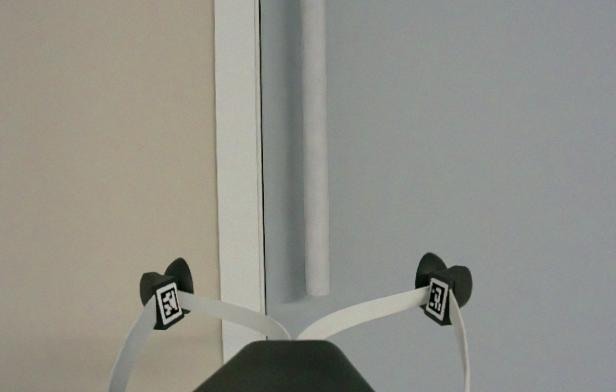

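>>> move --blocking false --r2 '{"base": {"translate_m": 0.09, "strafe_m": -0.015}, "joints": {"arm_m": 0.085}, "contact_limits": {"arm_m": 0.1, "translate_m": 0.2}}' --cameras '[]'

>>> wait --seconds 3 --cameras '["r2_wrist_camera", "r2_head_camera"]'

Scene clock: 477.57 s.
move: r2 moving
r1.base_odometry: x=+0.471 y=+1.322 heading=+2.870
r1.turned_by_wheels: +0.000
r1.turned_by_imu: +0.000
r1.base_tilt: forward=-1.6 right=+1.2
r1.lidar_m: 1.06 1.04 1.35 2.15 2.20 1.90 1.78 1.84 2.49 2.55 1.50 1.14
r1.base_status: not commanded
r1.joint_positions: lift_m=+0.127 arm_m=+0.000 wrist_yaw_rad=+3.089 wrist_pitch_rad=+0.002 wrist_roll_rad=+0.000 gripper_m=+0.056
r1.joint_status: not commanded
r1.measured_speeds: translate_m=+0.000 strafe_m=+0.000 rotate_rad=+0.000 lift_m=+0.000 arm_m=+0.000 wrist_yaw_rad=+0.000 wrist_pitch_rad=+0.000 wrist_roll_rad=+0.000
r1.motor_effort: lift_m=+20(20) arm_m=-4(4) wheel_0=-2(3) wheel_1=-1(1) wheel_2=+0(0)
r1.servo_current: wrist_yaw_rad=39(59) wrist_pitch_rad=52(52) wrist_roll_rad=52(52) gripper_m=39(46)
r1.hand_pose: x=-0.1125 y=+0.1024 z=+0.3046 quat_wxyz=(+0.026, -0.001, +0.000, +1.000) (m; r1's base frame)
r1.wrist_depth_mm: 137 139 - - - - - / 113 139 - - - - - / 117 140 229 - - - - / 137 162 - - - - - / 1661 - - 1708 1921 - - / 1205 1205 193 1205 191 1182 1138 / 842 750 741 167 750 778 778
r2.base_odometry: x=-1.295 y=-3.509 heading=-2.105
r2.turned_by_wheels: +0.000
r2.turned_by_imu: +0.001
r2.base_tilt: forward=-0.7 right=+0.0
r2.lidar_m: 0.64 0.78 1.07 1.83 1.91 2.61 1.61 1.36 3.03 2.86 1.06 0.77
r2.base_status: translate_m moving; strafe_m moving
r2.joint_positions: lift_m=+0.730 arm_m=+0.050 wrist_yaw_rad=-0.064 wrist_pitch_rad=+0.001 wrist_roll_rad=+0.000 gripper_m=+0.130
r2.joint_status: arm_m moving
r2.measured_speeds: translate_m=+0.122 strafe_m=-0.020 rotate_rad=+0.006 lift_m=+0.000 arm_m=+0.174 wrist_yaw_rad=+0.000 wrist_pitch_rad=+0.000 wrist_roll_rad=+0.000
r2.motor_effort: lift_m=+14(14) arm_m=+12(12) wheel_0=+6(11) wheel_1=+6(8) wheel_2=-11(13)
r2.servo_current: wrist_yaw_rad=52(59) wrist_pitch_rad=46(46) wrist_roll_rad=46(52) gripper_m=52(59)
r2.contact_limits: arm_m 0.1; translate_m 0.2
r2.hand_pose: x=+0.5028 y=-0.1058 z=+0.9081 quat_wxyz=(+0.999, +0.000, +0.001, -0.032) (m; r2's base frame)
r2.wrist_depth_mm: 466 469 473 397 - - - / 469 469 477 - - - - / 469 473 469 399 - - - / 473 473 466 404 - - - / 477 477 473 407 - - - / 484 480 469 158 189 - - / 484 484 473 - - - -
pictures: none
No camera images: "cameras" was empty.

Scene clock: 478.53 s.
earlier move: r2 done
r1.base_odometry: x=+0.471 y=+1.322 heading=+2.870
r1.turned_by_wheels: +0.000
r1.turned_by_imu: +0.000
r1.base_tilt: forward=-1.6 right=+1.3
r1.lidar_m: 1.05 1.04 1.37 2.15 2.22 1.87 1.78 1.83 2.48 2.54 1.46 1.14
r1.base_status: not commanded
r1.joint_positions: lift_m=+0.127 arm_m=+0.000 wrist_yaw_rad=+3.089 wrist_pitch_rad=+0.002 wrist_roll_rad=+0.000 gripper_m=+0.056
r1.joint_status: not commanded
r1.measured_speeds: translate_m=+0.000 strafe_m=+0.000 rotate_rad=+0.000 lift_m=+0.000 arm_m=+0.000 wrist_yaw_rad=+0.000 wrist_pitch_rad=+0.000 wrist_roll_rad=+0.000
r1.motor_effort: lift_m=+20(20) arm_m=-4(4) wheel_0=-2(3) wheel_1=-1(1) wheel_2=+0(0)
r1.servo_current: wrist_yaw_rad=52(59) wrist_pitch_rad=39(52) wrist_roll_rad=46(59) gripper_m=46(46)
r1.hand_pose: x=-0.1125 y=+0.1024 z=+0.3046 quat_wxyz=(+0.026, -0.001, +0.000, +1.000) (m; r1's base frame)
r1.wrist_depth_mm: 136 139 - - - - - / 113 139 - - - - - / 118 140 228 - - - - / 137 161 - - - - - / 1708 - - 1708 1921 - - / 1182 1182 193 1182 190 1182 1138 / 842 750 759 167 741 778 778
r2.base_odometry: x=-1.333 y=-3.554 heading=-2.105
r2.turned_by_wheels: +0.000
r2.turned_by_imu: +0.000
r2.base_tilt: forward=-0.7 right=+0.1
r2.lidar_m: 0.61 0.70 1.00 1.83 1.93 2.66 1.63 1.42 3.03 2.60 0.92 0.69
r2.base_status: done
r2.joint_positions: lift_m=+0.730 arm_m=+0.085 wrist_yaw_rad=-0.064 wrist_pitch_rad=+0.001 wrist_roll_rad=+0.000 gripper_m=+0.130
r2.joint_status: all done
r2.measured_speeds: translate_m=+0.000 strafe_m=+0.000 rotate_rad=+0.000 lift_m=+0.000 arm_m=+0.000 wrist_yaw_rad=+0.000 wrist_pitch_rad=+0.000 wrist_roll_rad=+0.000
r2.motor_effort: lift_m=+14(14) arm_m=+7(12) wheel_0=+3(11) wheel_1=+2(8) wheel_2=-4(13)
r2.servo_current: wrist_yaw_rad=52(59) wrist_pitch_rad=39(46) wrist_roll_rad=33(59) gripper_m=52(59)
r2.contact_limits: arm_m 0.1; translate_m 0.2
r2.hand_pose: x=+0.5379 y=-0.1058 z=+0.9081 quat_wxyz=(+0.999, +0.000, +0.001, -0.032) (m; r2's base frame)
r2.wrist_depth_mm: 362 366 357 370 373 373 373 / 366 368 357 373 373 377 377 / 370 368 357 373 375 375 377 / 370 370 359 375 379 377 379 / 373 373 364 377 379 382 382 / 375 375 364 298 382 384 384 / 377 379 364 - 384 387 384
wait: 0.97 of 3 s (r2 has come to rest)
pictures: r2_head_camera, r2_wrist_camera
Images, in order (width x height): r2_head_camera 420x560, r2_wrist_camera 616x392.

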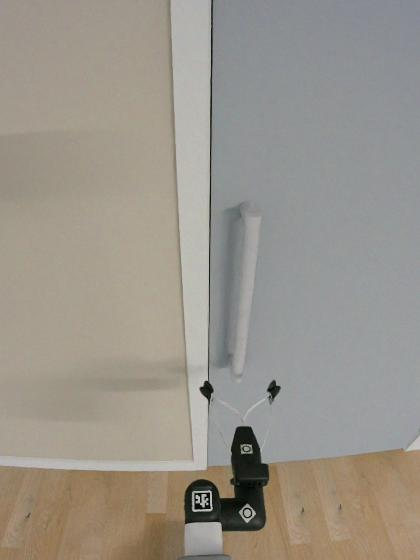

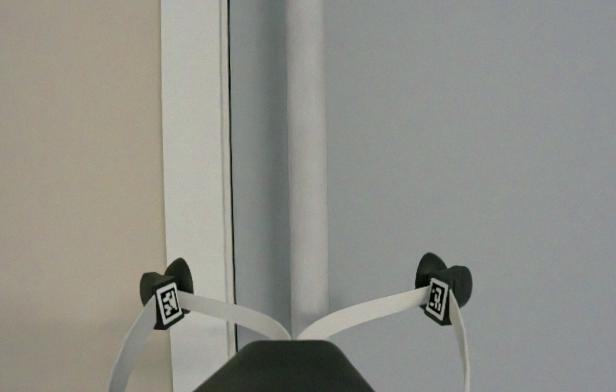

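>>> move --blocking false --r2 '{"joints": {"arm_m": 0.1}, "contact_limits": {"arm_m": 0.1}}' --cameras '[]'

>>> wait --seconds 1 --cameras '[]'

>>> move --blocking false --r2 '{"joints": {"gripper_m": 0.0}}' --cameras '[]'

>>> wait --seconds 2.5 --cameras '["r2_wrist_camera"]'

Scene clock: 486.20 s.
move: r2 moving
r1.base_odometry: x=+0.471 y=+1.322 heading=+2.870
r1.turned_by_wheels: +0.000
r1.turned_by_imu: +0.000
r1.base_tilt: forward=-1.6 right=+1.2
r1.lidar_m: 1.06 1.03 1.37 2.15 2.23 1.89 1.78 1.86 2.49 2.53 1.48 1.14
r1.base_status: not commanded
r1.joint_positions: lift_m=+0.127 arm_m=+0.000 wrist_yaw_rad=+3.089 wrist_pitch_rad=+0.002 wrist_roll_rad=+0.000 gripper_m=+0.056
r1.joint_status: not commanded
r1.measured_speeds: translate_m=+0.000 strafe_m=+0.000 rotate_rad=+0.000 lift_m=+0.000 arm_m=+0.000 wrist_yaw_rad=+0.000 wrist_pitch_rad=+0.000 wrist_roll_rad=+0.000
r1.motor_effort: lift_m=+20(20) arm_m=-4(4) wheel_0=-2(3) wheel_1=-1(1) wheel_2=+0(0)
r1.servo_current: wrist_yaw_rad=52(59) wrist_pitch_rad=52(52) wrist_roll_rad=46(65) gripper_m=46(46)
r1.hand_pose: x=-0.1125 y=+0.1024 z=+0.3046 quat_wxyz=(+0.026, -0.001, +0.000, +1.000) (m; r1's base frame)
r1.wrist_depth_mm: 136 139 - - - - - / 113 139 - - - - - / 117 139 229 - - - - / 137 162 - - - - - / 1661 - - 1661 1921 - - / 1205 1229 193 1205 191 1182 1160 / 842 741 750 167 750 778 778
r2.base_odometry: x=-1.333 y=-3.554 heading=-2.105
r2.turned_by_wheels: +0.000
r2.turned_by_imu: +0.000
r2.base_tilt: forward=-0.7 right=+0.0
r2.lidar_m: 0.60 0.71 1.01 1.83 1.92 2.69 1.61 1.45 3.02 2.63 0.96 0.71
r2.base_status: not commanded
r2.joint_positions: lift_m=+0.730 arm_m=+0.100 wrist_yaw_rad=-0.064 wrist_pitch_rad=+0.001 wrist_roll_rad=+0.000 gripper_m=+0.130
r2.joint_status: arm_m moving
r2.measured_speeds: translate_m=+0.000 strafe_m=+0.000 rotate_rad=+0.000 lift_m=+0.000 arm_m=+0.000 wrist_yaw_rad=+0.000 wrist_pitch_rad=+0.000 wrist_roll_rad=+0.000
r2.motor_effort: lift_m=+14(14) arm_m=+6(10) wheel_0=+3(3) wheel_1=+2(3) wheel_2=-4(4)
r2.servo_current: wrist_yaw_rad=52(59) wrist_pitch_rad=33(46) wrist_roll_rad=46(59) gripper_m=52(52)
r2.contact_limits: arm_m 0.1; translate_m 0.2
r2.hand_pose: x=+0.5529 y=-0.1058 z=+0.9081 quat_wxyz=(+0.999, +0.000, +0.001, -0.032) (m; r2's base frame)
r2.wrist_depth_mm: 347 351 353 353 355 357 359 / 351 351 353 355 359 362 362 / 355 353 355 357 359 362 364 / 353 357 349 282 359 364 366 / 359 357 349 285 366 368 368 / 357 359 349 285 364 368 370 / 362 362 351 - 368 368 370
pictures: none
No camera images: "cameras" was empty.

Scene clock: 486.37 s.
earlier move: r2 done
r1.base_odometry: x=+0.471 y=+1.322 heading=+2.870
r1.turned_by_wheels: +0.000
r1.turned_by_imu: +0.000
r1.base_tilt: forward=-1.6 right=+1.3
r1.lidar_m: 1.06 1.04 1.38 2.16 2.23 1.89 1.78 1.84 2.49 2.57 1.49 1.12
r1.base_status: not commanded
r1.joint_positions: lift_m=+0.127 arm_m=+0.000 wrist_yaw_rad=+3.089 wrist_pitch_rad=+0.002 wrist_roll_rad=+0.000 gripper_m=+0.056
r1.joint_status: not commanded
r1.measured_speeds: translate_m=+0.000 strafe_m=+0.000 rotate_rad=+0.000 lift_m=+0.000 arm_m=+0.000 wrist_yaw_rad=+0.000 wrist_pitch_rad=+0.000 wrist_roll_rad=+0.000
r1.motor_effort: lift_m=+20(20) arm_m=-4(4) wheel_0=-2(3) wheel_1=-1(1) wheel_2=+0(0)
r1.servo_current: wrist_yaw_rad=39(59) wrist_pitch_rad=46(52) wrist_roll_rad=46(65) gripper_m=46(46)
r1.hand_pose: x=-0.1125 y=+0.1024 z=+0.3046 quat_wxyz=(+0.026, -0.001, +0.000, +1.000) (m; r1's base frame)
r1.wrist_depth_mm: 136 138 - - - - - / 113 139 - - - - - / 117 140 229 - - - - / 137 161 - - - - - / 1661 - - 1708 1863 - - / 1182 1205 193 1182 190 1160 1138 / 854 750 750 167 750 778 778
r2.base_odometry: x=-1.333 y=-3.554 heading=-2.105
r2.turned_by_wheels: +0.000
r2.turned_by_imu: +0.000
r2.base_tilt: forward=-0.7 right=+0.0
r2.lidar_m: 0.62 0.71 1.00 1.82 1.95 2.66 1.64 1.42 3.02 2.59 0.98 0.70
r2.base_status: not commanded
r2.joint_positions: lift_m=+0.730 arm_m=+0.100 wrist_yaw_rad=-0.064 wrist_pitch_rad=+0.001 wrist_roll_rad=+0.000 gripper_m=+0.130
r2.joint_status: all done
r2.measured_speeds: translate_m=+0.000 strafe_m=+0.000 rotate_rad=+0.000 lift_m=+0.000 arm_m=+0.000 wrist_yaw_rad=+0.000 wrist_pitch_rad=+0.000 wrist_roll_rad=+0.000
r2.motor_effort: lift_m=+14(14) arm_m=+7(10) wheel_0=+3(3) wheel_1=+3(3) wheel_2=-4(4)
r2.servo_current: wrist_yaw_rad=52(59) wrist_pitch_rad=33(46) wrist_roll_rad=52(59) gripper_m=46(52)
r2.contact_limits: arm_m 0.1; translate_m 0.2
r2.hand_pose: x=+0.5529 y=-0.1058 z=+0.9081 quat_wxyz=(+0.999, +0.000, +0.001, -0.032) (m; r2's base frame)
r2.wrist_depth_mm: 349 351 351 353 355 357 359 / 349 351 355 355 357 357 362 / 355 353 353 357 359 359 362 / 355 357 349 283 362 366 364 / 357 359 345 286 364 366 368 / 359 362 349 283 364 370 370 / 359 362 353 - 370 368 370
wait: 0.17 of 1 s (r2 has come to rest)
pictures: none
No camera images: "cameras" was empty.

Scene clock: 486.87 s.
move: r2 moving
r1.base_odometry: x=+0.471 y=+1.322 heading=+2.870
r1.turned_by_wheels: +0.000
r1.turned_by_imu: +0.000
r1.base_tilt: forward=-1.6 right=+1.3
r1.lidar_m: 1.06 1.03 1.35 2.15 2.22 1.86 1.79 1.85 2.48 2.54 1.47 1.14
r1.base_status: not commanded
r1.joint_positions: lift_m=+0.127 arm_m=+0.000 wrist_yaw_rad=+3.089 wrist_pitch_rad=+0.002 wrist_roll_rad=+0.000 gripper_m=+0.056
r1.joint_status: not commanded
r1.measured_speeds: translate_m=+0.000 strafe_m=+0.000 rotate_rad=+0.000 lift_m=+0.000 arm_m=+0.000 wrist_yaw_rad=+0.000 wrist_pitch_rad=+0.000 wrist_roll_rad=+0.000
r1.motor_effort: lift_m=+20(20) arm_m=-4(4) wheel_0=-2(3) wheel_1=-1(1) wheel_2=+0(0)
r1.servo_current: wrist_yaw_rad=46(72) wrist_pitch_rad=39(46) wrist_roll_rad=39(65) gripper_m=39(46)
r1.hand_pose: x=-0.1125 y=+0.1024 z=+0.3046 quat_wxyz=(+0.026, -0.001, +0.000, +1.000) (m; r1's base frame)
r1.wrist_depth_mm: 136 138 - - - - - / 113 139 - - - - - / 117 140 228 - - - - / 137 161 - - - - - / 1661 - - 1661 1983 - - / 1182 1182 193 1205 190 1160 1138 / 831 759 750 167 741 788 768
r2.base_odometry: x=-1.333 y=-3.554 heading=-2.105
r2.turned_by_wheels: +0.000
r2.turned_by_imu: +0.000
r2.base_tilt: forward=-0.7 right=+0.1
r2.lidar_m: 0.60 0.71 0.98 1.81 1.95 2.64 1.65 1.42 3.01 2.59 0.99 0.70
r2.base_status: not commanded
r2.joint_positions: lift_m=+0.730 arm_m=+0.100 wrist_yaw_rad=-0.064 wrist_pitch_rad=+0.001 wrist_roll_rad=+0.000 gripper_m=+0.117
r2.joint_status: gripper_m moving
r2.measured_speeds: translate_m=+0.000 strafe_m=+0.000 rotate_rad=+0.000 lift_m=+0.000 arm_m=+0.000 wrist_yaw_rad=+0.000 wrist_pitch_rad=+0.000 wrist_roll_rad=+0.000
r2.motor_effort: lift_m=+14(14) arm_m=+7(7) wheel_0=+3(3) wheel_1=+3(3) wheel_2=-4(4)
r2.servo_current: wrist_yaw_rad=52(59) wrist_pitch_rad=39(46) wrist_roll_rad=33(59) gripper_m=117(117)
r2.contact_limits: arm_m 0.1; translate_m 0.2
r2.hand_pose: x=+0.5529 y=-0.1058 z=+0.9081 quat_wxyz=(+0.999, +0.000, +0.001, -0.032) (m; r2's base frame)
r2.wrist_depth_mm: 349 349 353 355 355 359 357 / 351 351 353 355 357 359 364 / 351 353 353 359 359 359 362 / 355 357 349 282 362 364 366 / 355 357 347 286 364 368 368 / 362 362 351 283 368 368 368 / 362 362 351 - 368 370 373
pictures: none
No camera images: "cameras" was empty.

Scene clock: 488.50 s.
earlier move: r2 done
r1.base_odometry: x=+0.471 y=+1.322 heading=+2.870
r1.turned_by_wheels: +0.000
r1.turned_by_imu: +0.000
r1.base_tilt: forward=-1.6 right=+1.2
r1.lidar_m: 1.06 1.03 1.35 2.15 2.23 1.91 1.77 1.85 2.49 2.56 1.47 1.13
r1.base_status: not commanded
r1.joint_positions: lift_m=+0.127 arm_m=+0.000 wrist_yaw_rad=+3.089 wrist_pitch_rad=+0.002 wrist_roll_rad=+0.000 gripper_m=+0.056
r1.joint_status: not commanded
r1.measured_speeds: translate_m=+0.000 strafe_m=+0.000 rotate_rad=+0.000 lift_m=+0.000 arm_m=+0.000 wrist_yaw_rad=+0.000 wrist_pitch_rad=+0.000 wrist_roll_rad=+0.000
r1.motor_effort: lift_m=+20(20) arm_m=-4(4) wheel_0=-3(3) wheel_1=-1(1) wheel_2=+0(0)
r1.servo_current: wrist_yaw_rad=65(72) wrist_pitch_rad=39(52) wrist_roll_rad=52(65) gripper_m=39(46)
r1.hand_pose: x=-0.1125 y=+0.1024 z=+0.3046 quat_wxyz=(+0.026, -0.001, +0.000, +1.000) (m; r1's base frame)
r1.wrist_depth_mm: 136 139 - - - - - / 113 139 - - - - - / 118 140 229 - - - - / 137 162 - - - - - / 1661 - - 1708 1921 - - / 1205 1182 193 1182 191 1160 1160 / 854 741 759 166 741 768 778
r2.base_odometry: x=-1.333 y=-3.554 heading=-2.105
r2.turned_by_wheels: +0.000
r2.turned_by_imu: +0.000
r2.base_tilt: forward=-0.7 right=+0.0
r2.lidar_m: 0.60 0.70 0.95 1.84 1.91 2.65 1.62 1.42 3.05 2.61 0.98 0.70
r2.base_status: not commanded
r2.joint_positions: lift_m=+0.730 arm_m=+0.100 wrist_yaw_rad=-0.064 wrist_pitch_rad=+0.001 wrist_roll_rad=+0.000 gripper_m=+0.001
r2.joint_status: all done
r2.measured_speeds: translate_m=+0.000 strafe_m=+0.000 rotate_rad=+0.000 lift_m=+0.000 arm_m=+0.000 wrist_yaw_rad=+0.000 wrist_pitch_rad=+0.000 wrist_roll_rad=+0.000
r2.motor_effort: lift_m=+14(14) arm_m=+7(7) wheel_0=+3(3) wheel_1=+3(3) wheel_2=-4(4)
r2.servo_current: wrist_yaw_rad=59(59) wrist_pitch_rad=33(52) wrist_roll_rad=52(59) gripper_m=65(150)
r2.contact_limits: arm_m 0.1; translate_m 0.2
r2.hand_pose: x=+0.5529 y=-0.1058 z=+0.9081 quat_wxyz=(+0.999, +0.000, +0.001, -0.032) (m; r2's base frame)
r2.wrist_depth_mm: 349 351 353 355 357 355 359 / 351 353 353 355 359 359 362 / 351 355 353 359 359 362 366 / 355 357 351 283 362 364 366 / 359 359 347 283 364 368 368 / 357 362 349 194 183 368 370 / 362 362 351 - 368 368 373
wait: 1.63 of 2.5 s (r2 has come to rest)
pictures: r2_wrist_camera
Images, in order (width x height): r2_wrist_camera 616x392.

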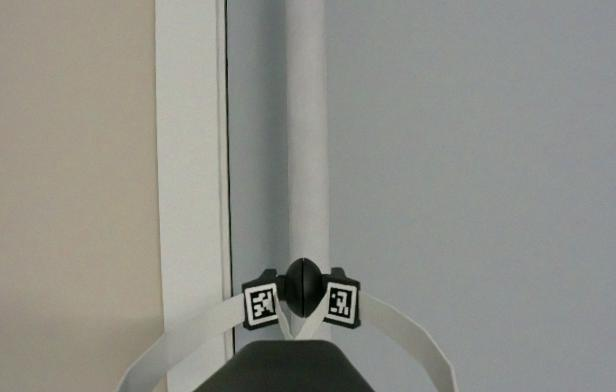

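>>> move --blocking false --r2 '{"joints": {"gripper_m": 0.13}}' --cameras '[]'

>>> wait --seconds 2 --cameras '[]'

>>> move --blocking false --r2 '{"joints": {"arm_m": 0.185}, "contact_limits": {"arm_m": 0.1}, "pace": "slow"}' --cameras '[]'

>>> wait --seconds 2 --cameras '["r2_wrist_camera"]'

Scene clock: 501.70 s.
move: r2 moving
r1.base_odometry: x=+0.471 y=+1.322 heading=+2.870
r1.turned_by_wheels: +0.000
r1.turned_by_imu: +0.000
r1.base_tilt: forward=-1.6 right=+1.3
r1.lidar_m: 1.03 1.03 1.37 2.15 2.21 1.88 1.78 1.82 2.48 2.54 1.47 1.12
r1.base_status: not commanded
r1.joint_positions: lift_m=+0.127 arm_m=+0.000 wrist_yaw_rad=+3.089 wrist_pitch_rad=+0.002 wrist_roll_rad=+0.000 gripper_m=+0.056
r1.joint_status: not commanded
r1.measured_speeds: translate_m=+0.000 strafe_m=+0.000 rotate_rad=+0.000 lift_m=+0.000 arm_m=+0.000 wrist_yaw_rad=+0.000 wrist_pitch_rad=+0.000 wrist_roll_rad=+0.000
r1.motor_effort: lift_m=+20(20) arm_m=-4(4) wheel_0=-3(3) wheel_1=-1(1) wheel_2=+0(0)
r1.servo_current: wrist_yaw_rad=46(65) wrist_pitch_rad=52(52) wrist_roll_rad=46(59) gripper_m=33(46)
r1.hand_pose: x=-0.1125 y=+0.1024 z=+0.3046 quat_wxyz=(+0.026, -0.001, +0.000, +1.000) (m; r1's base frame)
r1.wrist_depth_mm: 136 138 - - - - - / 113 139 - - - - - / 118 140 228 - - - - / 137 161 - - - - - / 1708 - - 1661 1921 - - / 1182 1182 193 1182 191 1160 1138 / 842 750 759 166 750 778 768
r2.base_odometry: x=-1.333 y=-3.554 heading=-2.105
r2.turned_by_wheels: +0.000
r2.turned_by_imu: +0.000
r2.base_tilt: forward=-0.7 right=+0.0
r2.lidar_m: 0.62 0.71 0.98 1.80 1.92 2.67 1.61 1.41 3.04 2.60 0.98 0.71
r2.base_status: not commanded
r2.joint_positions: lift_m=+0.730 arm_m=+0.100 wrist_yaw_rad=-0.064 wrist_pitch_rad=+0.001 wrist_roll_rad=+0.000 gripper_m=+0.020
r2.joint_status: gripper_m moving
r2.measured_speeds: translate_m=+0.000 strafe_m=+0.000 rotate_rad=+0.000 lift_m=+0.000 arm_m=+0.000 wrist_yaw_rad=+0.000 wrist_pitch_rad=+0.000 wrist_roll_rad=+0.000
r2.motor_effort: lift_m=+14(14) arm_m=+7(7) wheel_0=+3(3) wheel_1=+2(3) wheel_2=-4(4)
r2.servo_current: wrist_yaw_rad=39(59) wrist_pitch_rad=39(46) wrist_roll_rad=46(52) gripper_m=78(85)
r2.contact_limits: arm_m 0.1; translate_m 0.2
r2.hand_pose: x=+0.5529 y=-0.1058 z=+0.9081 quat_wxyz=(+0.999, +0.000, +0.001, -0.032) (m; r2's base frame)
r2.wrist_depth_mm: 349 347 355 353 355 359 362 / 353 349 353 357 357 359 362 / 355 353 353 357 362 357 364 / 355 357 351 283 364 364 366 / 359 357 349 283 364 366 368 / 359 359 193 208 189 368 370 / 362 364 353 - 368 373 373
pictures: none
No camera images: "cameras" was empty.

Scene clock: 503.33 s.
earlier move: r2 done
r1.base_odometry: x=+0.471 y=+1.322 heading=+2.870
r1.turned_by_wheels: +0.000
r1.turned_by_imu: +0.000
r1.base_tilt: forward=-1.6 right=+1.2
r1.lidar_m: 1.07 1.04 1.37 2.16 2.24 1.89 1.78 1.84 2.48 2.53 1.47 1.11
r1.base_status: not commanded
r1.joint_positions: lift_m=+0.127 arm_m=+0.000 wrist_yaw_rad=+3.089 wrist_pitch_rad=+0.002 wrist_roll_rad=+0.000 gripper_m=+0.056
r1.joint_status: not commanded
r1.measured_speeds: translate_m=+0.000 strafe_m=+0.000 rotate_rad=+0.000 lift_m=+0.000 arm_m=+0.000 wrist_yaw_rad=+0.000 wrist_pitch_rad=+0.000 wrist_roll_rad=+0.000
r1.motor_effort: lift_m=+20(20) arm_m=-4(4) wheel_0=-2(3) wheel_1=-1(1) wheel_2=+0(0)
r1.servo_current: wrist_yaw_rad=59(72) wrist_pitch_rad=39(52) wrist_roll_rad=59(65) gripper_m=39(52)
r1.hand_pose: x=-0.1125 y=+0.1024 z=+0.3046 quat_wxyz=(+0.026, -0.001, +0.000, +1.000) (m; r1's base frame)
r1.wrist_depth_mm: 137 139 - - - - - / 113 139 - - - - - / 117 140 228 - - - - / 137 161 - - - - - / 1708 - - 1661 1921 - - / 1182 1205 193 1182 191 1182 1138 / 842 750 750 167 741 768 768
r2.base_odometry: x=-1.333 y=-3.554 heading=-2.105
r2.turned_by_wheels: +0.000
r2.turned_by_imu: +0.000
r2.base_tilt: forward=-0.7 right=+0.1
r2.lidar_m: 0.63 0.70 1.02 1.85 1.92 2.62 1.61 1.41 3.04 2.61 0.97 0.71
r2.base_status: not commanded
r2.joint_positions: lift_m=+0.730 arm_m=+0.100 wrist_yaw_rad=-0.064 wrist_pitch_rad=+0.001 wrist_roll_rad=+0.000 gripper_m=+0.130
r2.joint_status: all done
r2.measured_speeds: translate_m=+0.000 strafe_m=+0.000 rotate_rad=+0.000 lift_m=+0.000 arm_m=+0.000 wrist_yaw_rad=+0.000 wrist_pitch_rad=+0.000 wrist_roll_rad=+0.000
r2.motor_effort: lift_m=+14(14) arm_m=+7(8) wheel_0=+2(3) wheel_1=+2(3) wheel_2=-4(4)
r2.servo_current: wrist_yaw_rad=46(59) wrist_pitch_rad=39(46) wrist_roll_rad=46(65) gripper_m=46(124)
r2.contact_limits: arm_m 0.1; translate_m 0.2
r2.hand_pose: x=+0.5529 y=-0.1058 z=+0.9081 quat_wxyz=(+0.999, +0.000, +0.001, -0.032) (m; r2's base frame)
r2.wrist_depth_mm: 349 351 353 353 355 357 362 / 351 351 351 357 359 359 362 / 353 353 353 359 359 362 362 / 355 357 349 283 364 366 366 / 357 357 351 287 366 364 364 / 359 359 349 285 364 368 368 / 362 362 353 - 366 370 373
wait: 1.63 of 2 s (r2 has come to rest)
pictures: none
No camera images: "cameras" was empty.

Scene clock: 503.83 s.
move: r2 moving
r1.base_odometry: x=+0.471 y=+1.322 heading=+2.870
r1.turned_by_wheels: +0.000
r1.turned_by_imu: +0.000
r1.base_tilt: forward=-1.6 right=+1.2
r1.lidar_m: 1.05 1.03 1.37 2.16 2.21 1.89 1.78 1.86 2.49 2.54 1.50 1.14
r1.base_status: not commanded
r1.joint_positions: lift_m=+0.127 arm_m=+0.000 wrist_yaw_rad=+3.089 wrist_pitch_rad=+0.002 wrist_roll_rad=+0.000 gripper_m=+0.056
r1.joint_status: not commanded
r1.measured_speeds: translate_m=+0.000 strafe_m=+0.000 rotate_rad=+0.000 lift_m=+0.000 arm_m=+0.000 wrist_yaw_rad=+0.000 wrist_pitch_rad=+0.000 wrist_roll_rad=+0.000
r1.motor_effort: lift_m=+20(20) arm_m=-4(4) wheel_0=-2(3) wheel_1=-1(1) wheel_2=+0(0)
r1.servo_current: wrist_yaw_rad=39(65) wrist_pitch_rad=39(46) wrist_roll_rad=65(72) gripper_m=52(52)
r1.hand_pose: x=-0.1125 y=+0.1024 z=+0.3046 quat_wxyz=(+0.026, -0.001, +0.000, +1.000) (m; r1's base frame)
r1.wrist_depth_mm: 136 138 - - - - - / 113 139 - - - - - / 117 139 228 - - - - / 137 161 - - - - - / 1708 - - 1661 1863 - - / 1160 1229 193 1182 190 1160 1138 / 842 750 750 167 741 768 768
r2.base_odometry: x=-1.333 y=-3.554 heading=-2.105
r2.turned_by_wheels: +0.000
r2.turned_by_imu: +0.000
r2.base_tilt: forward=-0.7 right=+0.1
r2.lidar_m: 0.59 0.73 0.98 1.85 1.91 2.68 1.60 1.43 3.02 2.59 0.96 0.69
r2.base_status: not commanded
r2.joint_positions: lift_m=+0.730 arm_m=+0.112 wrist_yaw_rad=-0.064 wrist_pitch_rad=+0.001 wrist_roll_rad=+0.000 gripper_m=+0.130
r2.joint_status: arm_m moving
r2.measured_speeds: translate_m=+0.000 strafe_m=+0.000 rotate_rad=+0.000 lift_m=+0.000 arm_m=+0.049 wrist_yaw_rad=+0.000 wrist_pitch_rad=+0.000 wrist_roll_rad=+0.000
r2.motor_effort: lift_m=+14(14) arm_m=+7(11) wheel_0=+2(3) wheel_1=+2(3) wheel_2=-4(4)
r2.servo_current: wrist_yaw_rad=39(59) wrist_pitch_rad=46(46) wrist_roll_rad=46(59) gripper_m=46(52)
r2.contact_limits: arm_m 0.1; translate_m 0.2
r2.hand_pose: x=+0.5655 y=-0.1058 z=+0.9081 quat_wxyz=(+0.999, +0.000, +0.001, -0.032) (m; r2's base frame)
r2.wrist_depth_mm: 340 340 343 343 345 349 351 / 342 342 345 345 349 349 353 / 343 347 345 347 349 351 351 / 345 345 347 349 351 355 353 / 347 349 349 276 353 355 357 / 349 351 340 274 355 357 357 / 351 353 342 - 359 362 359
pictures: none
No camera images: "cameras" was empty.

Scene clock: 505.47 s.
earlier move: r2 done
r1.base_odometry: x=+0.471 y=+1.322 heading=+2.870
r1.turned_by_wheels: +0.000
r1.turned_by_imu: +0.000
r1.base_tilt: forward=-1.6 right=+1.2
r1.lidar_m: 1.06 1.04 1.36 2.15 2.24 1.89 1.78 1.84 2.48 2.56 1.46 1.13
r1.base_status: not commanded
r1.joint_positions: lift_m=+0.127 arm_m=+0.000 wrist_yaw_rad=+3.089 wrist_pitch_rad=+0.002 wrist_roll_rad=+0.000 gripper_m=+0.056
r1.joint_status: not commanded
r1.measured_speeds: translate_m=+0.000 strafe_m=+0.000 rotate_rad=+0.000 lift_m=+0.000 arm_m=+0.000 wrist_yaw_rad=+0.000 wrist_pitch_rad=+0.000 wrist_roll_rad=+0.000
r1.motor_effort: lift_m=+20(20) arm_m=-4(4) wheel_0=-2(3) wheel_1=-1(1) wheel_2=+0(0)
r1.servo_current: wrist_yaw_rad=46(72) wrist_pitch_rad=46(46) wrist_roll_rad=52(72) gripper_m=46(52)
r1.hand_pose: x=-0.1125 y=+0.1024 z=+0.3046 quat_wxyz=(+0.026, -0.001, +0.000, +1.000) (m; r1's base frame)
r1.wrist_depth_mm: 136 138 - - - - - / 113 139 - - - - - / 117 140 228 - - - - / 137 161 - - - - - / 1708 - - 1618 1863 - - / 1160 1205 193 1205 191 1160 1160 / 842 750 759 167 741 788 768
r2.base_odometry: x=-1.333 y=-3.554 heading=-2.105
r2.turned_by_wheels: +0.000
r2.turned_by_imu: +0.000
r2.base_tilt: forward=-0.7 right=+0.1
r2.lidar_m: 0.61 0.71 0.99 1.82 1.93 2.65 1.61 1.43 3.02 2.59 0.96 0.71
r2.base_status: not commanded
r2.joint_positions: lift_m=+0.730 arm_m=+0.185 wrist_yaw_rad=-0.064 wrist_pitch_rad=+0.001 wrist_roll_rad=+0.000 gripper_m=+0.130
r2.joint_status: all done
r2.measured_speeds: translate_m=+0.000 strafe_m=+0.000 rotate_rad=+0.000 lift_m=+0.000 arm_m=+0.000 wrist_yaw_rad=+0.000 wrist_pitch_rad=+0.000 wrist_roll_rad=+0.000
r2.motor_effort: lift_m=+14(14) arm_m=+7(12) wheel_0=+2(3) wheel_1=+3(3) wheel_2=-4(4)
r2.servo_current: wrist_yaw_rad=39(59) wrist_pitch_rad=46(52) wrist_roll_rad=39(59) gripper_m=59(59)
r2.contact_limits: arm_m 0.1; translate_m 0.2
r2.hand_pose: x=+0.6379 y=-0.1058 z=+0.9081 quat_wxyz=(+0.999, +0.000, +0.001, -0.032) (m; r2's base frame)
r2.wrist_depth_mm: 267 256 270 196 272 274 274 / 268 257 271 195 274 274 276 / 271 259 273 198 276 277 277 / 271 262 274 198 277 277 279 / 272 262 277 198 279 281 282 / 274 263 278 197 219 281 283 / 277 265 267 - 282 283 286
wait: 1.63 of 2 s (r2 has come to rest)
pictures: r2_wrist_camera
Images, in order (width x height): r2_wrist_camera 616x392.

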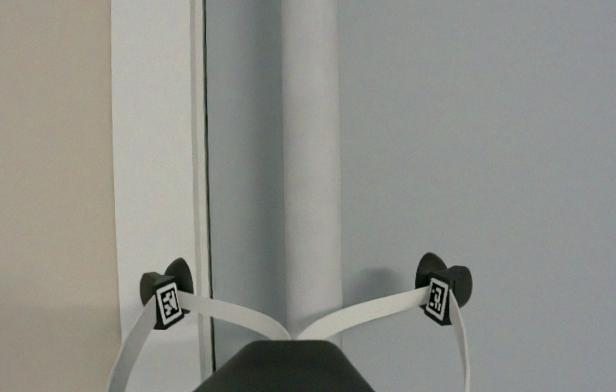

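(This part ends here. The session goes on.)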